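# Unfold bed tray legs and stand it on table

## Task

Swing both legs of the bed tray fully open, to their end stops, then set the tray upright on the table so it rests on those legs.

## Robot and tools

Robot: two xArm-type arms, left_arm and right_arm, each ending in a LEAP-style hand with sixteen motors (index, middle and ring fingers plus a thumb). left_arm has a left hand, the mirror of right_arm's right hand. Bases sit at roughly (+0.013, +0.454, +0.037) m for left_arm and (+0.044, -0.420, +0.037) m for right_arm. A camera stand is fixed behind the arms. Cameras: cam_head_left, cam_head_right, cam_high, each 896x504.

Frames. Scene frame: origin at table height, halfway between the nominal bases, +z up, +x out over the table, left_arm toward +y. Fixed cameras and the table use it. Each arm's hand pose, velocities, targets and offsets use that arm's own base frame. Printed positions may be off by a few cm. Hand point axes: +z runs along straight fingers toward the tips, +y out of the palm face, +x across the palm away from the thumb on the right hand (toward it on the left). The palm face lies at y = -0.062 m, and straight fingertips reach about 0.139 m past the knuckles at z = -0.017. A rigid mast near the wrist on the palm side can strike objects.

Row layout, used by execute_actions and move: one flat list of 48 numbers, each in [-1, 1], covering both arms even when only one moves. Order: left dx, dy, dz, rx, ry, rz; left hand's 16 motor goals; left current_limit, speed; then the same 24 for the right. The six pose numbers are an offset from that arm's Hand target at the start of the action or move (not from the previous row), along its base axes. 1.0 = 0.6 m or 180 degrees. rx, ry, rz form one rotation vector turning about the Hand target's position. All six at 0 re-commands the current Hand target. Repeating an offset moves the arm further each time.

Motor order per hand: index_abd, index_mcp, index_pip, index_dip, middle_abd, middle_mcp, middle_pip, middle_dip, ring_abd, ring_mcp, ring_pip, ring_dip, thumb_cmc, thumb_axl, thumb_mcp, thumb_ipl. Each value is an absolute goal angle scaled between the hinge's two stops; toward -1 curls fingers toward the palm. Straight values: _abd 0.00, _mcp 0.75, _pip 0.58, _dip 0.70; thumb_cmc 0.71, thumb_axl 0.68, thumb_mcp 0.23, thumb_ipl 0.17. A 0 is a real goal, so to keep a hand unchanged send back its hand_goal, hand_current_limit and hand_speed. current_limit maps -1..+1 to 0..550 mA (start +0.4); speed sets the goal slew as (speed+1)/2 of 8.5 rad/s (start -0.6). A motor at 495 mA or more for 5 s shuts down for 10 s, so don't squeeze hard for long.

execute_actions(actions, cameras): actions is a list of actions; each action is up to 15 rows, one per 1/30 s step, the last row held if fewer. Empty actions returns state plus images. cameras: list of names, ["all"] or [].

move(target, speed, blend, blocking, cameras): target is one 48-number row or up to 15 rows; every row's pose offsets count from the same starting Hand targets. speed in m/s, 0.002 to 1, default 0.25 (turns up to twice that in rad/s); one value or one per target. blend in m rounds corners. Paths last 0.5 to 10 s, don't avoid obstacles, and lag more when fast. Avoid paths near an arm's own base. Result adds a move: line: done, off_target, moving, held or fault; limits=paced means clipping, limits=held means withheld steps.

wait(seconds 0-10), stop() to brake a running move, zoom_image(camera, region [x0,y0,x1,y1], max 504x504) on the newest image, clear_fault(arm) after a reported torque fault, read_manual for licences, finished_scene(scene 1 or 2) to end the scene irreversibly.

Results: end_effector_position (m), quat_wxyz, velocities in base frame; Hand target = last commanded pose after clipping (next offsets count from it); hand_goal, hand_measured, hand_current_ma, hand_state (moving, goal, blocked, overload). Each step the command is clipped to within 70 mm and 16 degrees of the actual pose; the hand may settle short, so resend the gap as an offset.

Avoid: the tray or a leg falling or leaving the table (fails the scene), dropping or releasing moving parts, fast impacts, hard pushes, arm-to-arm contact (a hand closing on the other hand's fingers counts). Contact torque limits (N m): waist 55.8, shoulder 55.8, elbow 46.5, forearm roll 25.1, wrist pitch 15, wrist roll 16.5; reaching one triggers a fault that stops the arm until clear_fault. Stretching, holding loads or pushing unreachably heats motors; 80 °C brakes the arm for 30-60 s. The tray must stay standing on its opened legs without the robot before finishing.

Each tool is called after "Call:" as a command line: name --argument value for each argument, lists and objects as JSON in quotes; but a table of rows of numbers goes row by row, as --pt "numbers of a row", without its own name.

## Session

Call:
execute_actions --actions '[]'

Scene clock: 0.00 s.
left_arm: end_effector_position=(+0.2194, -0.2495, +0.2918) hand_goal=(+0.000, +0.754, +0.576, +0.696, +0.000, +0.754, +0.576, +0.696, +0.000, +0.754, +0.576, +0.696, +0.714, +0.678, +0.226, +0.168) hand_measured=(+0.000, +0.754, +0.576, +0.696, +0.000, +0.754, +0.576, +0.696, +0.000, +0.754, +0.576, +0.696, +0.714, +0.678, +0.226, +0.168) hand_current_ma=(+0, +0, +0, +0, +0, +0, +0, +0, +0, +0, +0, +0, +0, +0, +0, +0) hand_state=(goal, goal, goal, goal, goal, goal, goal, goal, goal, goal, goal, goal, goal, goal, goal, goal) hand_current_limit=0.40 hand_speed=-0.60 end_effector_quat_wxyz=(+0.431, -0.220, +0.875, -0.024) | right_arm: end_effector_position=(+0.5655, +0.6077, +0.1255) hand_goal=(+0.000, +0.754, +0.576, +0.696, +0.000, +0.754, +0.576, +0.696, +0.000, +0.754, +0.576, +0.696, +0.714, +0.678, +0.226, +0.168) hand_measured=(+0.000, +0.754, +0.576, +0.696, +0.000, +0.754, +0.576, +0.696, +0.000, +0.754, +0.576, +0.696, +0.714, +0.678, +0.226, +0.168) hand_current_ma=(+0, +0, +0, +0, +0, +0, +0, +0, +0, +0, +0, +0, +0, +0, +0, +0) hand_state=(goal, goal, goal, goal, goal, goal, goal, goal, goal, goal, goal, goal, goal, goal, goal, goal) hand_current_limit=0.40 hand_speed=-0.60 end_effector_quat_wxyz=(+0.350, -0.561, +0.699, -0.273)
Joint positions: left_arm=[-1.308 -0.034 -0.577 1.231 -0.969 -2.77] | right_arm=[0.911 -1.03 -1.691 -1.605 -0.671 0.924]
Joint velocities: within noise
Joint torques (N m): no reading
Motor temperatures (°C): left_arm=[32 30 34 35 34 34] | right_arm=[32 29 36 33 33 33]
Hand target: left_arm +0.2194, -0.2495, +0.2918; +0.431, -0.220, +0.875, -0.024 | right_arm +0.5655, +0.6077, +0.1255; +0.350, -0.561, +0.699, -0.273

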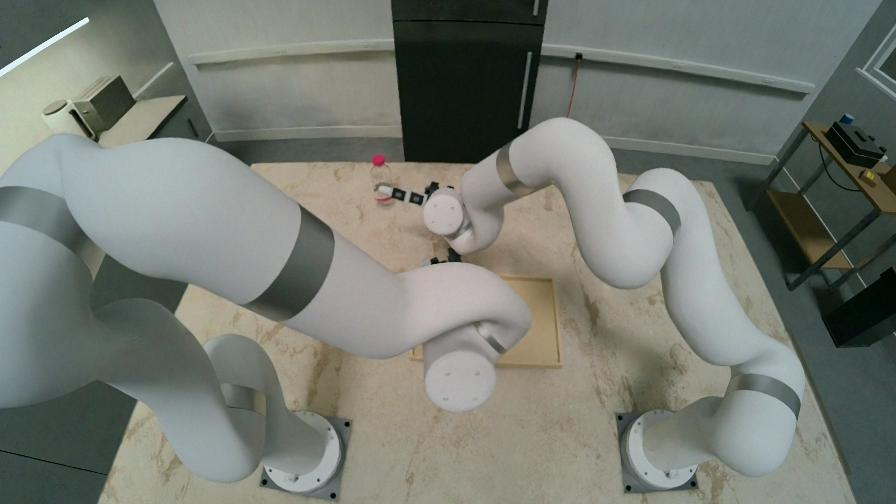

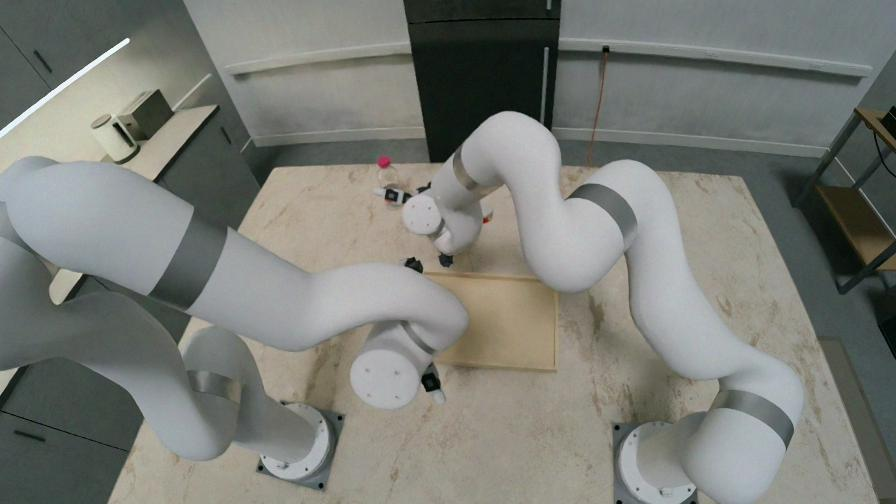

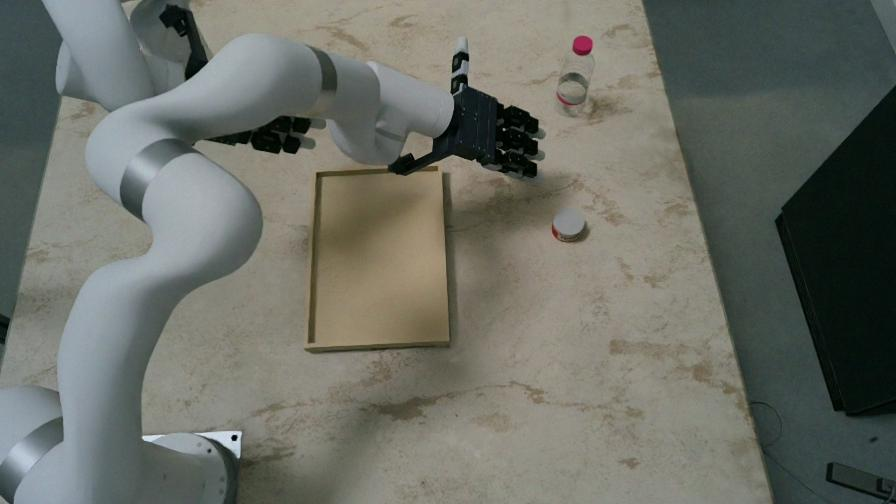

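Call:
zoom_image --camera "cam_high" --region '[280, 140, 480, 370]'

Call:
zoom_image --camera "cam_head_right" --region '[340, 230, 600, 430]'

Scaled by 2.191 from the camera's 896x504 image, which has a finer 1280x720 frame.

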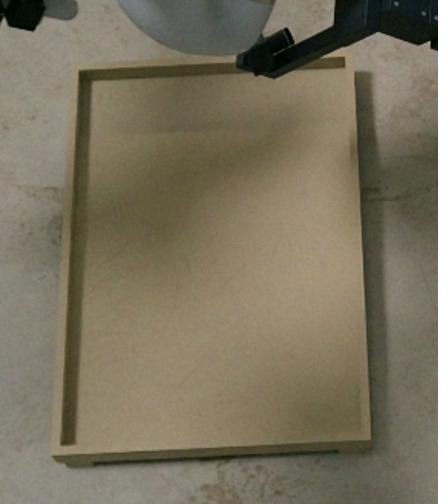

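Scaled by 1.938 from the camera's 896x504 image, which has a finer 1280x720 frame.

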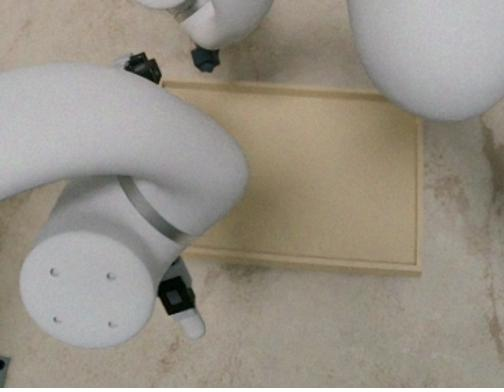

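Call:
move --pt "0 0 0 0 0 0 0 0.754 0.576 0.696 0 0.754 0.576 0.696 0 0.754 0.576 0.696 0.714 0.678 0.226 0.168 0.4 -0.6 0 0 0.2 0 0 0 0 0.754 0.576 0.696 0 0.754 0.576 0.696 0 0.754 0.576 0.696 0.714 0.678 0.226 0.168 0.4 -0.6" --pt "0.333 0.583 0.133 0 0 0 0 0.754 0.576 0.696 0 0.754 0.576 0.696 0 0.754 0.576 0.696 0.714 0.678 0.226 0.168 0.4 -0.6 -0.167 -0.833 0.417 0 0 0 0 0.754 0.576 0.696 0 0.754 0.576 0.696 0 0.754 0.576 0.696 0.714 0.678 0.226 0.168 0.4 -0.6" --blend 0.04 --cameras '["all"]'

Scene clock: 22.20 s.
left_arm: end_effector_position=(+0.4192, +0.1002, +0.3717) hand_goal=(+0.000, +0.754, +0.576, +0.696, +0.000, +0.754, +0.576, +0.696, +0.000, +0.754, +0.576, +0.696, +0.714, +0.678, +0.226, +0.168) hand_measured=(+0.000, +0.752, +0.576, +0.696, +0.000, +0.752, +0.576, +0.696, +0.000, +0.752, +0.576, +0.696, +0.714, +0.678, +0.226, +0.168) hand_current_ma=(+0, +0, +0, +0, +0, +0, +0, +0, +0, +0, +0, +0, +0, +0, +0, +0) hand_state=(goal, goal, goal, goal, goal, goal, goal, goal, goal, goal, goal, goal, goal, goal, goal, goal) hand_current_limit=0.40 hand_speed=-0.60 end_effector_quat_wxyz=(+0.431, -0.220, +0.875, -0.024) | right_arm: end_effector_position=(+0.4653, +0.1079, +0.3757) hand_goal=(+0.000, +0.754, +0.576, +0.696, +0.000, +0.754, +0.576, +0.696, +0.000, +0.754, +0.576, +0.696, +0.714, +0.678, +0.226, +0.168) hand_measured=(+0.000, +0.746, +0.576, +0.696, +0.000, +0.746, +0.576, +0.696, +0.000, +0.746, +0.576, +0.696, +0.708, +0.678, +0.226, +0.168) hand_current_ma=(+0, -4, +0, +0, +0, -4, +0, +0, +0, -5, +0, +0, -3, +0, +0, +0) hand_state=(goal, goal, goal, goal, goal, goal, goal, goal, goal, goal, goal, goal, goal, goal, goal, goal) hand_current_limit=0.40 hand_speed=-0.60 end_effector_quat_wxyz=(+0.350, -0.561, +0.699, -0.273)
Joint positions: left_arm=[0.001 0.301 -0.497 2.091 -0.17 -2.52] | right_arm=[0.188 0.185 -0.645 -2.107 -0.161 0.88]
Joint torques (N m): left_arm=[2.93 7.81 -18.83 0.65 -2.51 -0.2] | right_arm=[-3.81 23.32 -24.1 -0.7 -0.38 0.4]
Hand target: left_arm +0.4192, +0.1003, +0.3716; +0.431, -0.220, +0.875, -0.024 | right_arm +0.4653, +0.1079, +0.3757; +0.350, -0.561, +0.699, -0.273
Off the commanded pose: left_arm 0.000 m, 0 deg | right_arm 0.000 m, 0 deg.
move: done

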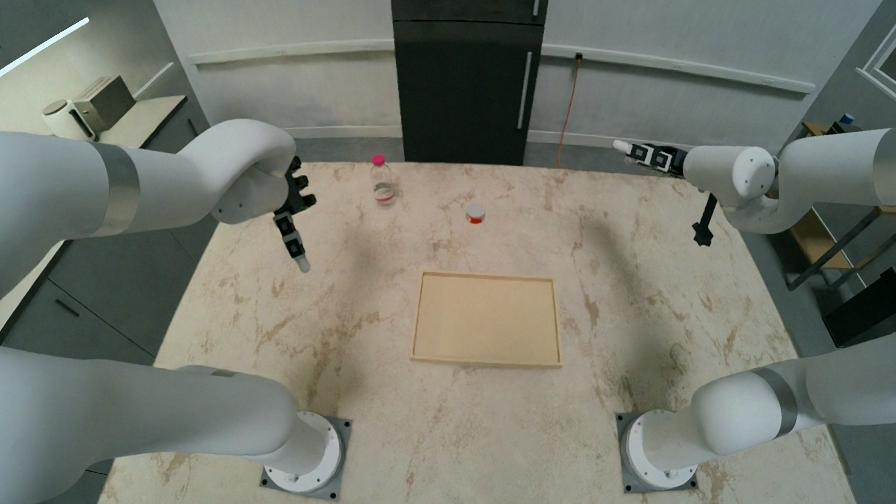

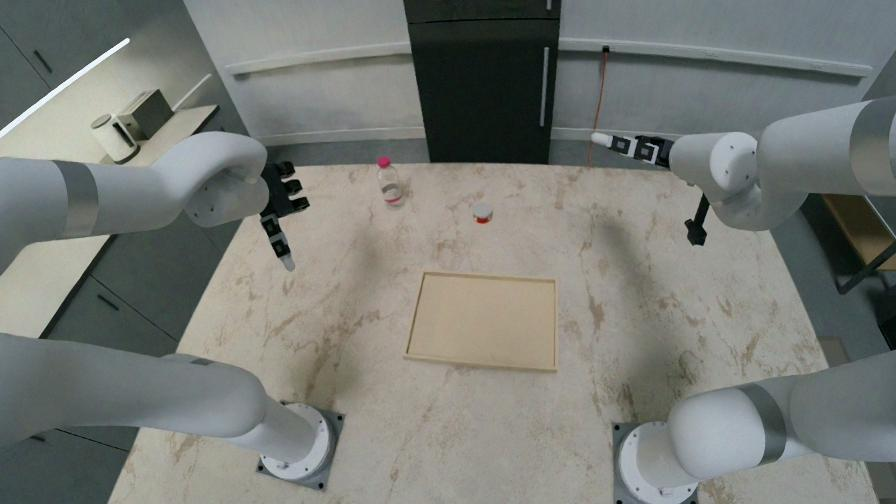

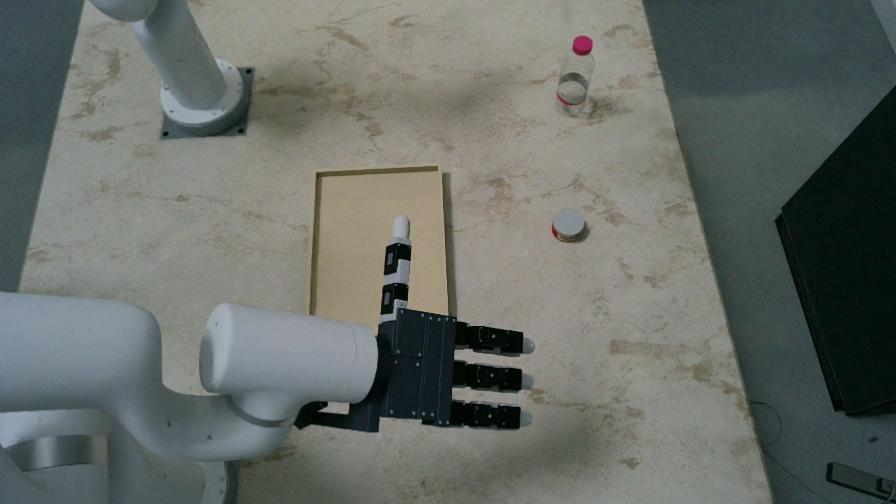

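Call:
zoom_image --camera "cam_high" --region '[290, 150, 460, 250]'

Call:
zoom_image --camera "cam_head_left" --region '[400, 260, 500, 380]'

Call:
zoom_image --camera "cam_head_left" --region '[470, 260, 570, 380]'

Scaled by 2.965 from the camera's 896x504 image, which has a finer 1280x720 frame.

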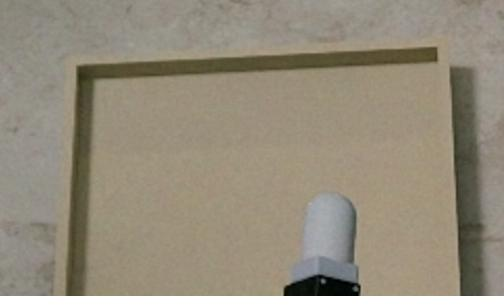

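Scaled by 4.200 from the camera's 896x504 image, which has a finer 1280x720 frame.

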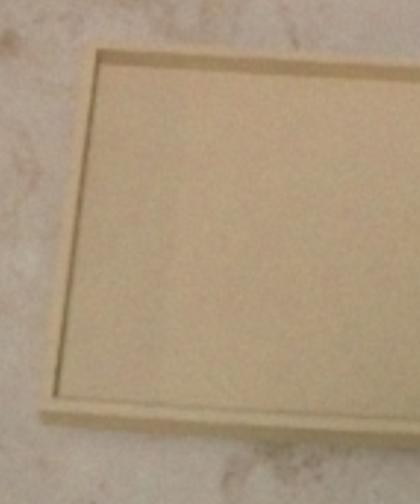

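Scaled by 4.200 from the camera's 896x504 image, which has a finer 1280x720 frame.

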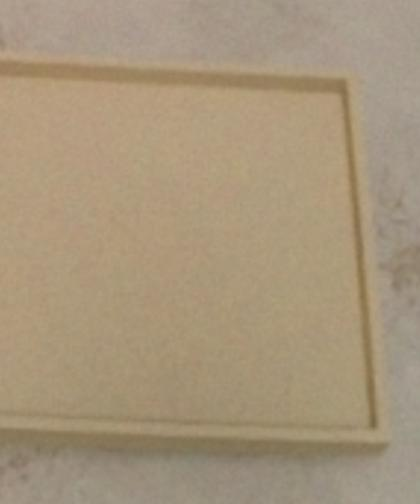

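Call:
move --target '[-0.222,-0.7045,-0.265,-0.366,-0.2206,0.0955,0,-0.274,0.576,0.696,0,-0.274,0.576,0.696,0,-0.274,0.576,0.696,-0.786,0.678,-0.225,0.6,0.4,-0.6,-0.384,0.328,-0.271,-0.0697,-0.2066,0.026,0,-0.274,0.576,0.696,0,-0.274,0.576,0.696,0,-0.274,0.576,0.696,-0.786,0.678,-0.225,0.6,0.4,-0.6]' --cameras '["all"]'

Scene clock: 106.97 s.
left_arm: end_effector_position=(+0.2860, -0.3224, +0.2127) hand_goal=(+0.000, -0.274, +0.576, +0.696, +0.000, -0.274, +0.576, +0.696, +0.000, -0.274, +0.576, +0.696, -0.786, +0.678, -0.224, +0.600) hand_measured=(+0.000, -0.276, +0.576, +0.696, +0.000, -0.276, +0.576, +0.696, +0.000, -0.276, +0.576, +0.696, -0.780, +0.678, -0.222, +0.598) hand_current_ma=(+0, +0, +0, +0, +0, +0, +0, +0, +0, +0, +0, +0, +1, +0, +0, +0) hand_state=(goal, goal, goal, goal, goal, goal, goal, goal, goal, goal, goal, goal, goal, goal, goal, goal) hand_current_limit=0.40 hand_speed=-0.60 end_effector_quat_wxyz=(+0.500, -0.512, +0.494, -0.494) | right_arm: end_effector_position=(+0.2349, +0.3047, +0.2131) hand_goal=(+0.000, -0.274, +0.576, +0.696, +0.000, -0.274, +0.576, +0.696, +0.000, -0.274, +0.576, +0.696, -0.786, +0.678, -0.224, +0.600) hand_measured=(+0.000, -0.276, +0.576, +0.696, +0.000, -0.276, +0.576, +0.696, +0.000, -0.276, +0.576, +0.696, -0.782, +0.678, -0.222, +0.598) hand_current_ma=(+0, +0, +0, +0, +0, +0, +0, +0, +0, +0, +0, +0, +1, +0, +0, -1) hand_state=(goal, goal, goal, goal, goal, goal, goal, goal, goal, goal, goal, goal, goal, goal, goal, goal) hand_current_limit=0.40 hand_speed=-0.60 end_effector_quat_wxyz=(+0.503, -0.507, +0.494, -0.496)
Joint positions: left_arm=[-1.355 -0.401 -0.422 1.763 -1.553 -4.703] | right_arm=[1.515 -0.365 -0.341 -1.645 -1.571 1.59]
Joint torques (N m): left_arm=[-1.94 13.18 -12.09 -0.46 -3.73 -0.23] | right_arm=[1.55 21.86 -13.13 0.95 -1.8 0.24]
Hand target: left_arm +0.2860, -0.3224, +0.2126; +0.500, -0.512, +0.495, -0.494 | right_arm +0.2349, +0.3047, +0.2131; +0.503, -0.507, +0.494, -0.496
Off the commanded pose: left_arm 0.000 m, 0 deg | right_arm 0.000 m, 0 deg.
move: done

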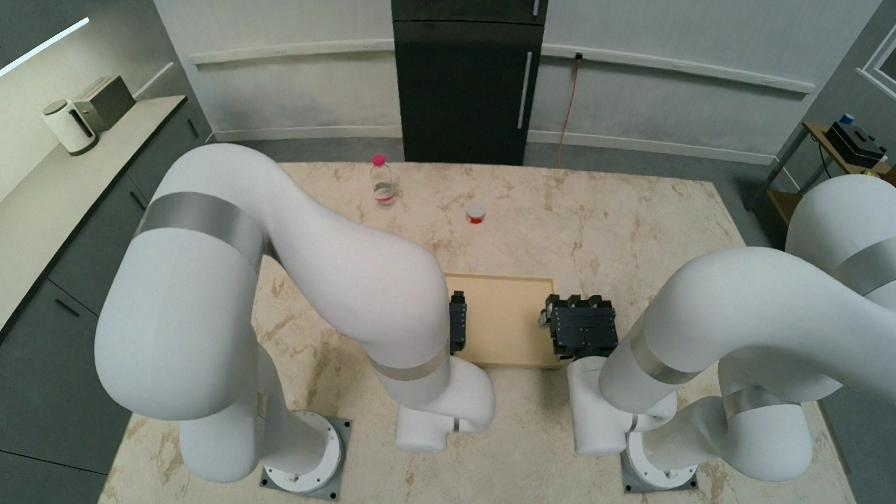

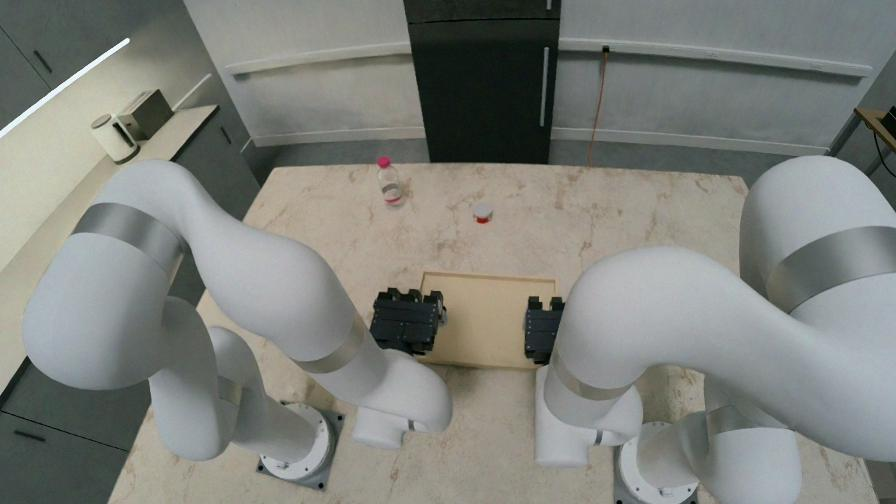

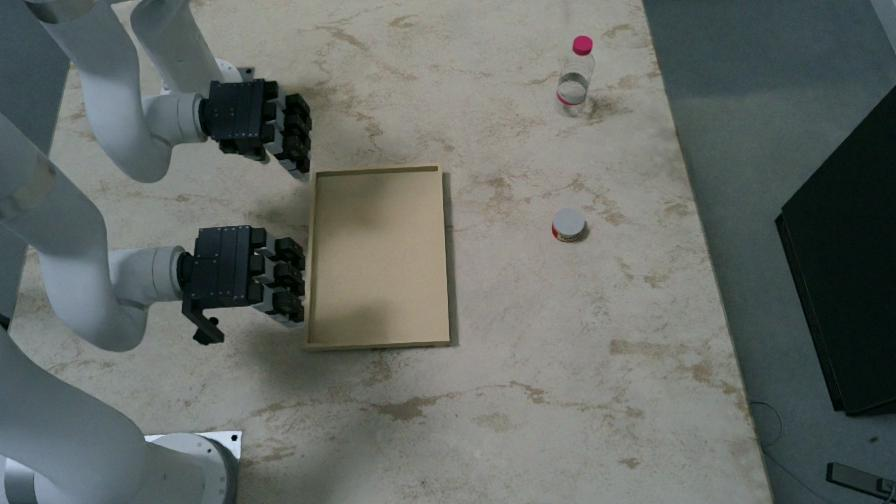

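Call:
zoom_image --camera "cam_high" --region '[170, 180, 370, 360]'

Call:
zoom_image --camera "cam_high" --region '[170, 60, 370, 240]'

Scaled by 2.520 from the camera's 896x504 image, which has a finer 1280x720 frame.

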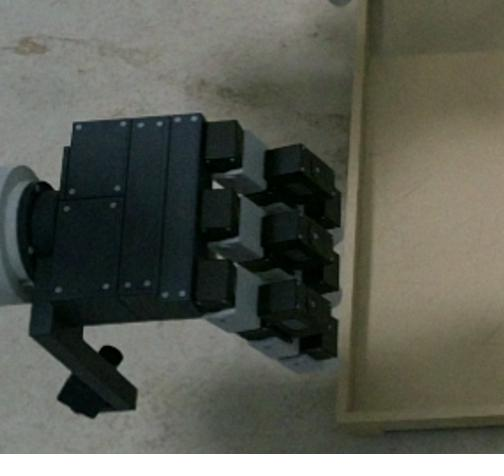

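Scaled by 2.520 from the camera's 896x504 image, which has a finer 1280x720 frame.

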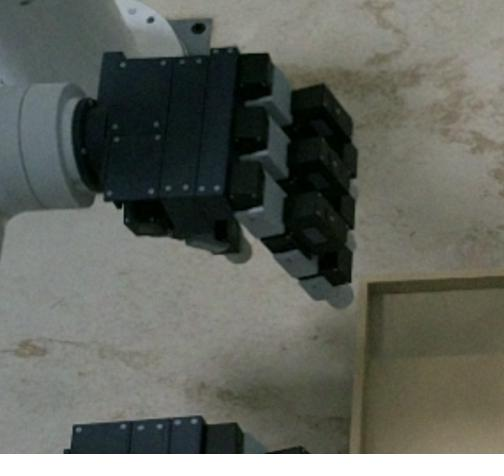

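Call:
move --target '[0,-0.0167,-0.2,0,0,0,0,-0.274,0.576,0.696,0,-0.274,0.576,0.696,0,-0.274,0.576,0.696,-0.786,0.678,-0.225,0.6,0.4,-0.6,0,0.0833,-0.2,0,0,0,0,-0.274,0.576,0.696,0,-0.274,0.576,0.696,0,-0.274,0.576,0.696,-0.786,0.678,-0.225,0.6,0.4,-0.6]' --cameras '["all"]' --speed 0.15

Call:
zoom_image --camera "cam_high" --region '[190, 100, 390, 360]'

Call:
zoom_image --camera "cam_head_left" --region '[340, 230, 620, 430]'

Call:
zoom_image --camera "cam_head_right" --region '[340, 230, 620, 430]'

Scene clock: 141.17 s.
left_arm: end_effector_position=(+0.2855, -0.3286, +0.1309) hand_goal=(+0.000, -0.274, +0.576, +0.696, +0.000, -0.274, +0.576, +0.696, +0.000, -0.274, +0.576, +0.696, -0.786, +0.678, -0.224, +0.600) hand_measured=(+0.000, -0.276, +0.576, +0.696, +0.000, -0.276, +0.576, +0.696, +0.000, -0.276, +0.576, +0.696, -0.780, +0.678, -0.222, +0.598) hand_current_ma=(+0, +0, +0, +0, +0, +0, +0, +0, +0, +0, +0, +0, +1, +0, +0, +0) hand_state=(goal, goal, goal, goal, goal, goal, goal, goal, goal, goal, goal, goal, goal, goal, goal, goal) hand_current_limit=0.40 hand_speed=-0.60 end_effector_quat_wxyz=(+0.499, -0.512, +0.495, -0.493) | right_arm: end_effector_position=(+0.2344, +0.3360, +0.1361) hand_goal=(+0.000, -0.274, +0.576, +0.696, +0.000, -0.274, +0.576, +0.696, +0.000, -0.274, +0.576, +0.696, -0.786, +0.678, -0.224, +0.600) hand_measured=(+0.000, -0.276, +0.576, +0.696, +0.000, -0.276, +0.576, +0.696, +0.000, -0.276, +0.576, +0.696, -0.782, +0.678, -0.222, +0.598) hand_current_ma=(+0, -1, +0, +0, +0, -1, +0, +0, +0, -1, +0, +0, +1, +0, +0, -1) hand_state=(goal, goal, goal, goal, goal, goal, goal, goal, goal, goal, goal, goal, goal, goal, goal, goal) hand_current_limit=0.40 hand_speed=-0.60 end_effector_quat_wxyz=(+0.502, -0.507, +0.494, -0.496)
Joint positions: left_arm=[-1.36 -0.688 -0.504 1.758 -1.59 -4.904] | right_arm=[1.522 -0.674 -0.483 -1.638 -1.58 1.755]
Joint torques (N m): left_arm=[3.84 22.25 -5.13 0.45 -1.54 0.2] | right_arm=[-4.5 39.71 -2.58 -0.49 -0.86 -0.44]
Hand target: left_arm +0.2855, -0.3286, +0.1309; +0.499, -0.512, +0.495, -0.493 (not the last commanded pose) | right_arm +0.2344, +0.3360, +0.1361; +0.502, -0.507, +0.494, -0.496 (not the last commanded pose)
Off the commanded pose: left_arm 0.038 m, 0 deg | right_arm 0.047 m, 0 deg.
move: held (left_arm, right_arm; a check stopped the path); limits=held
pose unreachable (left arm): on one or more control steps of this call, first in action 0 (counted from 0), this arm could not follow its commanded pose, so it was not sent that pose on those steps. It may still have moved: this result reports where it is.
cause: moving toward the commanded pose would bring a part of the arm too close to another arm (a part of this arm just beyond joint 3 (elbow) and a part of the right arm just beyond its joint 3 (elbow), at the place that arm was heading or pushing toward when its own hold began).
pose unreachable (right arm): on one or more control steps of this call, first in action 0 (counted from 0), this arm could not follow its commanded pose, so it was not sent that pose on those steps. It may still have moved: this result reports where it is.
cause: moving toward the commanded pose would bring a part of the arm too close to another arm (a part of this arm just beyond joint 3 (elbow) and a part of the left arm just beyond its joint 3 (elbow), along the way the arms are being sent, or toward where that arm still pushes).

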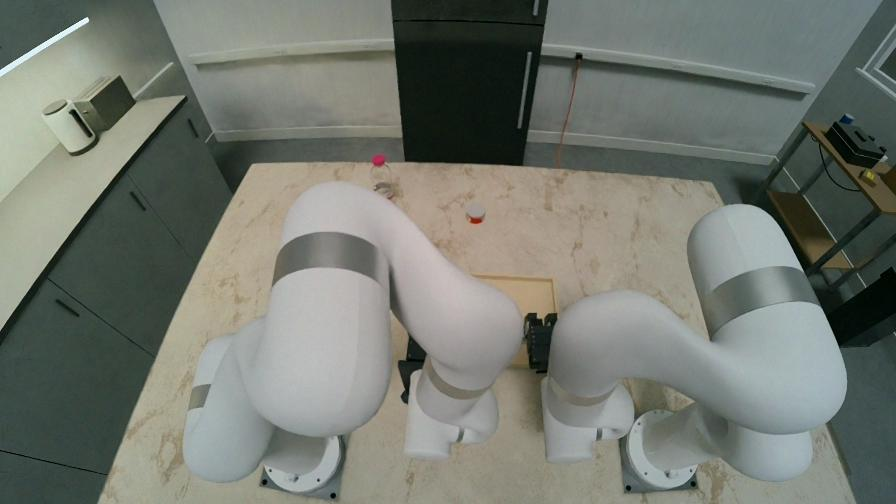

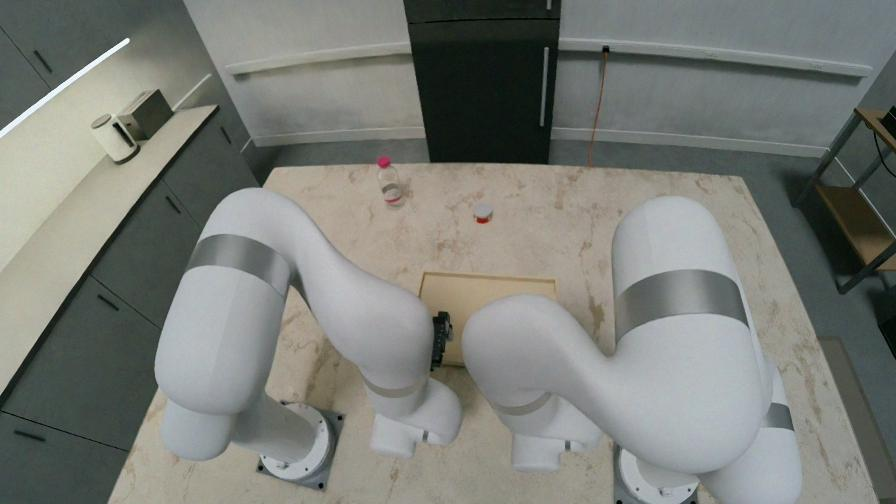

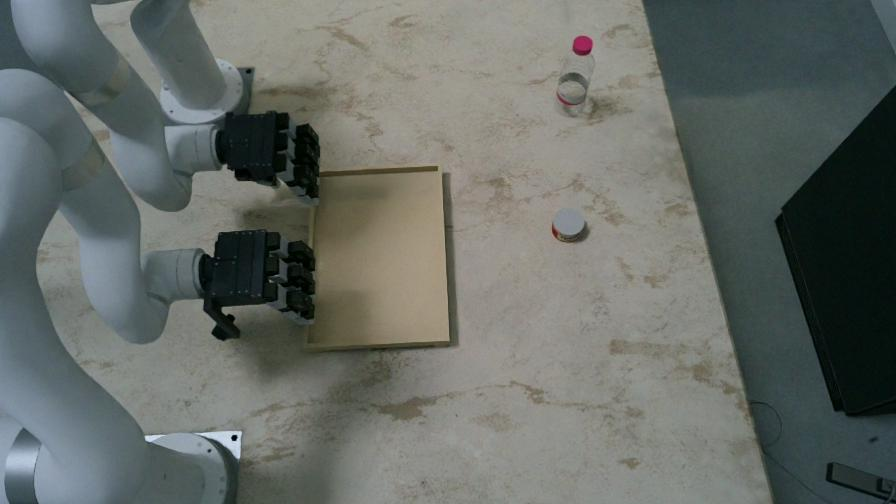

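Scaled by 1.938 from the camera's 896x504 image, which has a finer 1280x720 frame.

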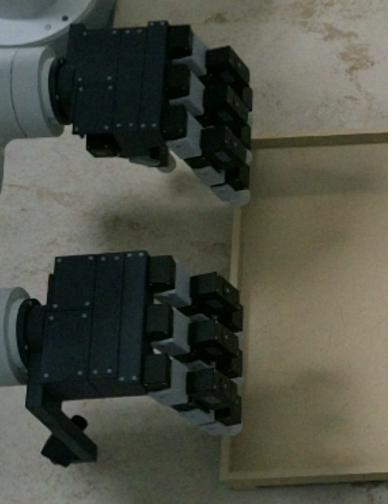

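Scaled by 1.800 from the camera's 896x504 image, which has a finer 1280x720 frame.

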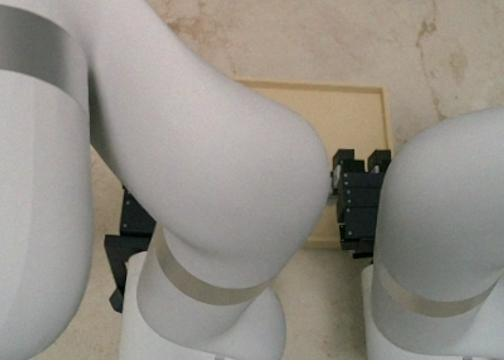

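Scaled by 1.800 from the camera's 896x504 image, which has a finer 1280x720 frame.

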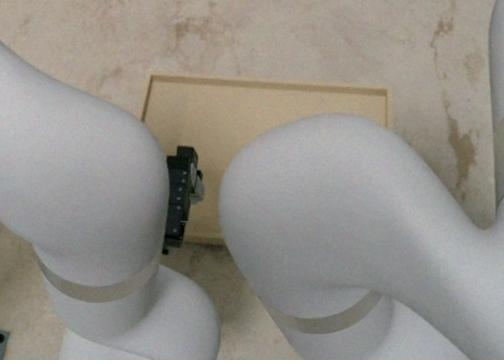

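Call:
move --pt "0 0.1 0.137 0 0 -0.1 0 -0.274 0.576 0.696 0 -0.274 0.576 0.696 0 -0.274 0.576 0.696 -0.786 0.678 -0.056 0.168 0.4 -0.6 0 -0.1 0.128 0 0 0.1 0 -0.274 0.576 0.696 0 -0.274 0.576 0.696 0 -0.274 0.576 0.696 -0.786 0.678 -0.056 0.168 0.4 -0.6" --pt "0.1325 0.249 0.137 0 0 -0.5 0 -0.274 0.576 0.696 0 -0.274 0.576 0.696 0 -0.274 0.576 0.696 -0.786 0.678 -0.056 0.168 0.4 -0.6 0.146 -0.216 0.128 0 0 0.5 0 -0.274 0.576 0.696 0 -0.274 0.576 0.696 0 -0.274 0.576 0.696 -0.786 0.678 -0.056 0.168 0.4 -0.6" --cameras '["all"]' --speed 0.2 --blend 0.03

Scene clock: 170.37 s.
left_arm: end_effector_position=(+0.3650, -0.1792, +0.2131) hand_goal=(+0.000, -0.274, +0.576, +0.696, +0.000, -0.274, +0.576, +0.696, +0.000, -0.274, +0.576, +0.696, -0.786, +0.678, -0.056, +0.168) hand_measured=(+0.000, -0.276, +0.576, +0.696, +0.000, -0.276, +0.576, +0.696, +0.000, -0.276, +0.576, +0.696, -0.780, +0.678, -0.056, +0.170) hand_current_ma=(+0, +0, +0, +0, +0, +0, +0, +0, +0, +0, +0, +0, +1, +0, +0, +1) hand_state=(goal, goal, goal, goal, goal, goal, goal, goal, goal, goal, goal, goal, goal, goal, goal, goal) hand_current_limit=0.40 hand_speed=-0.60 end_effector_quat_wxyz=(+0.004, -0.012, +0.712, -0.702) | right_arm: end_effector_position=(+0.3220, +0.2064, +0.2129) hand_goal=(+0.000, -0.274, +0.576, +0.696, +0.000, -0.274, +0.576, +0.696, +0.000, -0.274, +0.576, +0.696, -0.786, +0.678, -0.056, +0.168) hand_measured=(+0.000, -0.276, +0.576, +0.696, +0.000, -0.276, +0.576, +0.696, +0.000, -0.276, +0.576, +0.696, -0.782, +0.678, -0.056, +0.170) hand_current_ma=(+0, -1, +0, +0, +0, -1, +0, +0, +0, -1, +0, +0, +1, +0, +0, +1) hand_state=(goal, goal, goal, goal, goal, goal, goal, goal, goal, goal, goal, goal, goal, goal, goal, goal) hand_current_limit=0.40 hand_speed=-0.60 end_effector_quat_wxyz=(+0.706, -0.708, -0.009, +0.004)
Joint positions: left_arm=[0.104 -0.499 -0.617 4.794 -1.565 -4.841] | right_arm=[-0.037 -0.455 -0.52 -4.768 -1.571 1.629]
Joint torques (N m): left_arm=[-0.47 15.57 -10.82 0.26 -3.75 -0.25] | right_arm=[0.6 29.16 -17.62 -0.12 -1.83 0.36]
Hand target: left_arm +0.3650, -0.1792, +0.2131; +0.004, -0.012, +0.712, -0.702 | right_arm +0.3220, +0.2064, +0.2129; +0.706, -0.708, -0.009, +0.005
Off the commanded pose: left_arm 0.000 m, 0 deg | right_arm 0.000 m, 0 deg.
move: done

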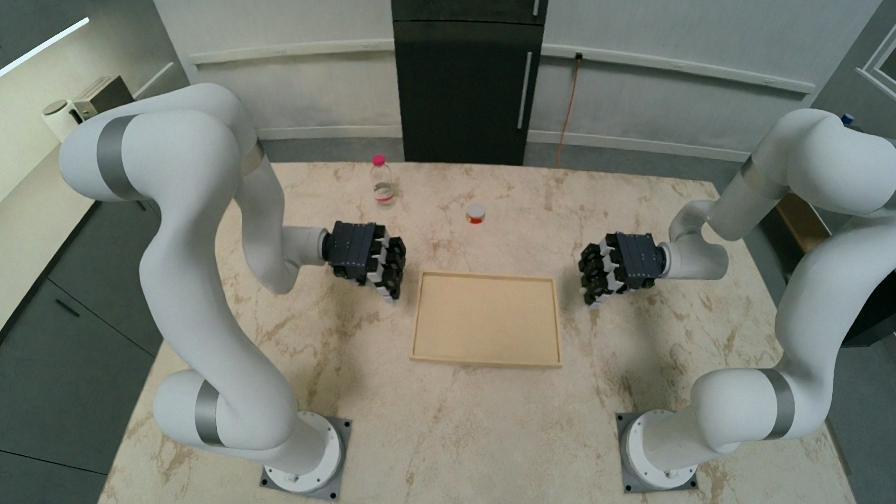

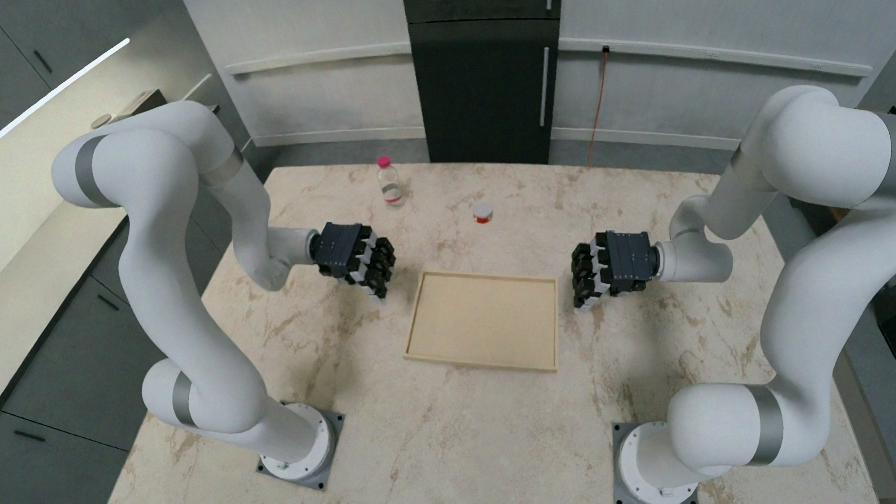

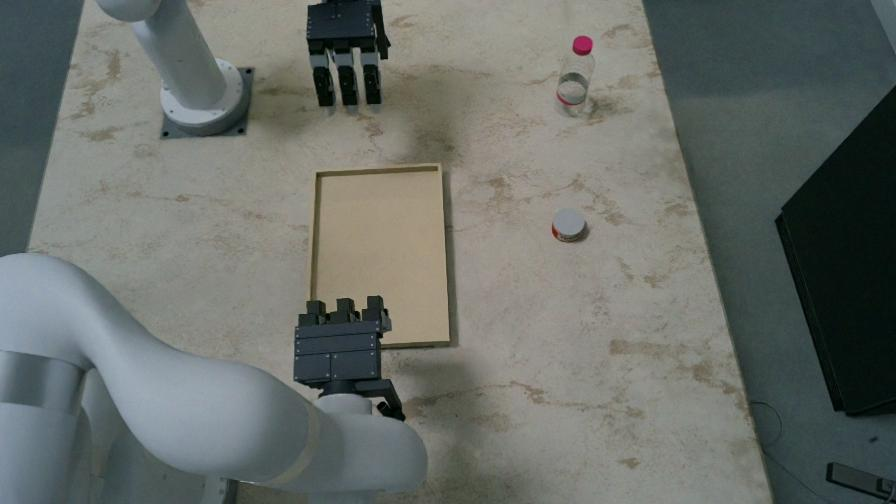

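Call:
move --target '[0,0,-0.2,0,0,0,0,-0.274,0.576,0.696,0,-0.274,0.576,0.696,0,-0.274,0.576,0.696,-0.786,0.678,-0.056,0.168,0.4,-0.6,0,0,-0.2,0,0,0,0,-0.274,0.576,0.696,0,-0.274,0.576,0.696,0,-0.274,0.576,0.696,-0.786,0.678,-0.056,0.168,0.4,-0.6]' --cameras '["all"]' --speed 0.2

Call:
zoom_image --camera "cam_high" --region '[270, 250, 470, 430]'

Call:
zoom_image --camera "cam_high" --region '[270, 40, 470, 220]'

Call:
zoom_image --camera "cam_head_left" --region '[300, 200, 500, 400]'

Call:
zoom_image --camera "cam_head_right" --region '[480, 200, 680, 400]'

Scene clock: 175.47 s.
left_arm: end_effector_position=(+0.3650, -0.1792, +0.0931) hand_goal=(+0.000, -0.274, +0.576, +0.696, +0.000, -0.274, +0.576, +0.696, +0.000, -0.274, +0.576, +0.696, -0.786, +0.678, -0.056, +0.168) hand_measured=(+0.000, -0.276, +0.576, +0.696, +0.000, -0.276, +0.576, +0.696, +0.000, -0.276, +0.576, +0.696, -0.780, +0.678, -0.056, +0.170) hand_current_ma=(+0, +0, +0, +0, +0, +0, +0, +0, +0, +0, +0, +0, +1, +0, +0, +1) hand_state=(goal, goal, goal, goal, goal, goal, goal, goal, goal, goal, goal, goal, goal, goal, goal, goal) hand_current_limit=0.40 hand_speed=-0.60 end_effector_quat_wxyz=(+0.004, -0.012, +0.712, -0.702) | right_arm: end_effector_position=(+0.3220, +0.2064, +0.0929) hand_goal=(+0.000, -0.274, +0.576, +0.696, +0.000, -0.274, +0.576, +0.696, +0.000, -0.274, +0.576, +0.696, -0.786, +0.678, -0.056, +0.168) hand_measured=(+0.000, -0.276, +0.576, +0.696, +0.000, -0.276, +0.576, +0.696, +0.000, -0.276, +0.576, +0.696, -0.782, +0.678, -0.056, +0.170) hand_current_ma=(+0, -1, +0, +0, +0, -1, +0, +0, +0, -1, +0, +0, +1, +0, +0, +1) hand_state=(goal, goal, goal, goal, goal, goal, goal, goal, goal, goal, goal, goal, goal, goal, goal, goal) hand_current_limit=0.40 hand_speed=-0.60 end_effector_quat_wxyz=(+0.706, -0.708, -0.009, +0.005)
Joint positions: left_arm=[0.104 -0.845 -0.716 4.79 -1.545 -4.594] | right_arm=[-0.037 -0.833 -0.627 -4.767 -1.556 1.36]
Joint torques (N m): left_arm=[-2.13 19.18 -7.67 -0.47 -3.67 0.2] | right_arm=[0.68 39.13 -11.02 0.99 -1.79 -0.33]
Hand target: left_arm +0.3650, -0.1792, +0.0931; +0.004, -0.012, +0.712, -0.702 | right_arm +0.3220, +0.2064, +0.0929; +0.706, -0.708, -0.009, +0.005
Off the commanded pose: left_arm 0.000 m, 0 deg | right_arm 0.000 m, 0 deg.
move: done

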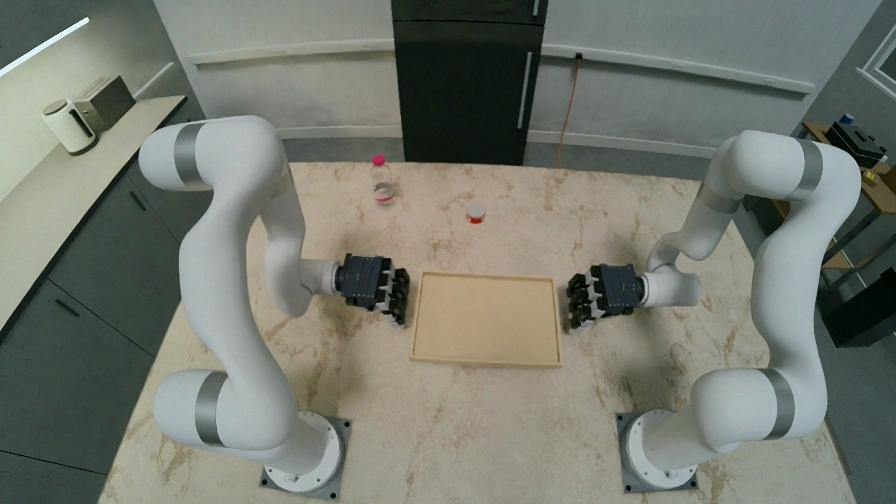

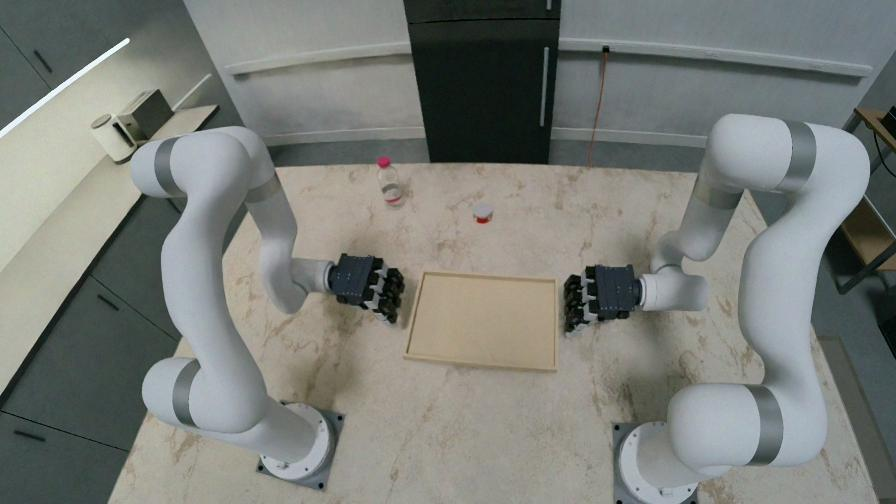

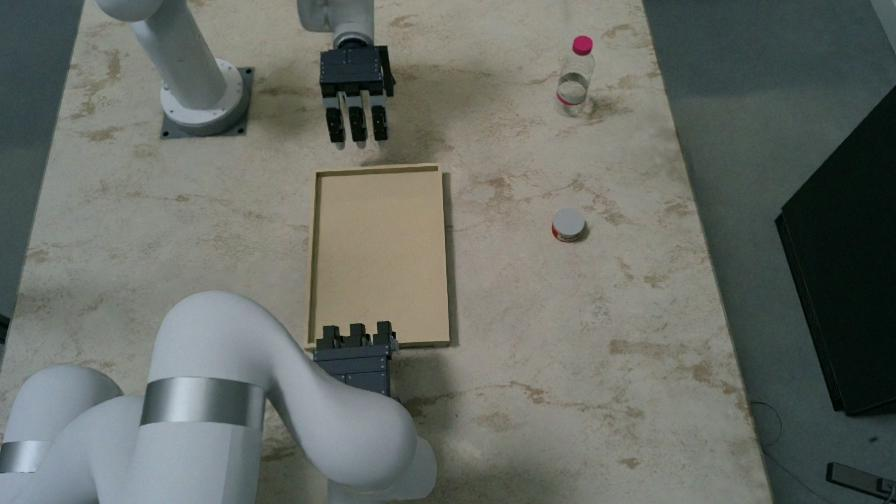

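Scaled by 2.520 from the camera's 896x504 image, which has a finer 1280x720 frame.

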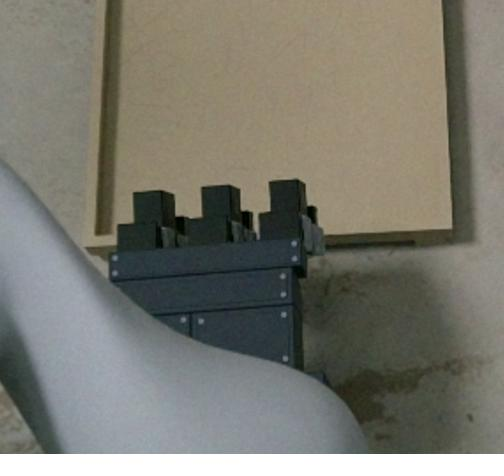

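Scaled by 2.520 from the camera's 896x504 image, which has a finer 1280x720 frame.

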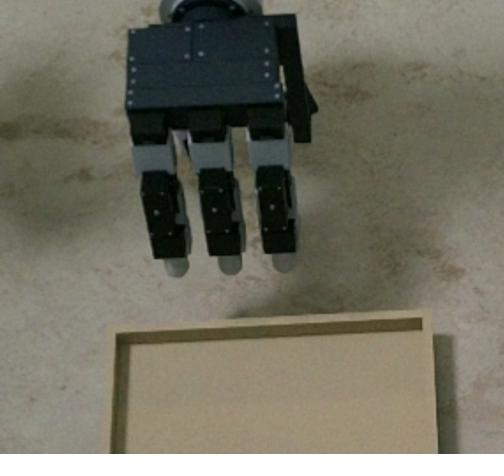

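Scaled by 2.520 from the camera's 896x504 image, which has a finer 1280x720 frame.

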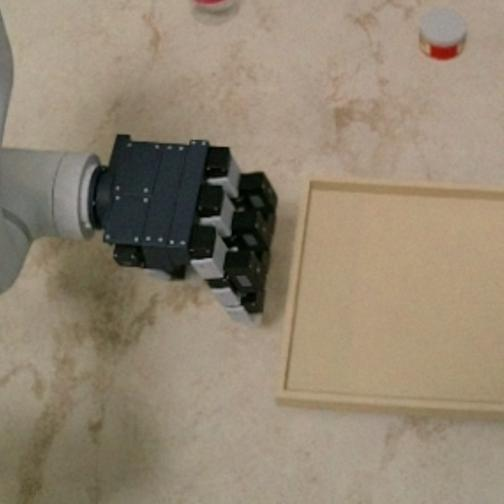

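Scaled by 2.520 from the camera's 896x504 image, which has a finer 1280x720 frame.

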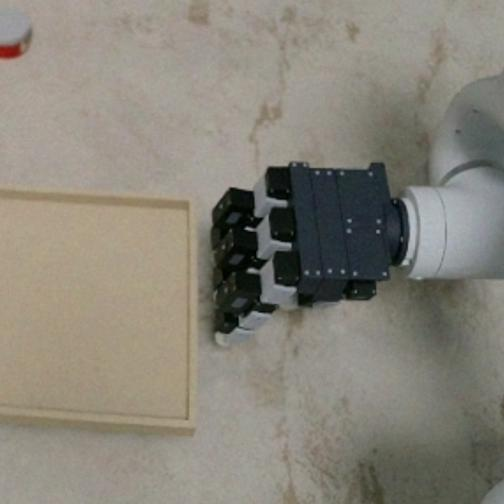

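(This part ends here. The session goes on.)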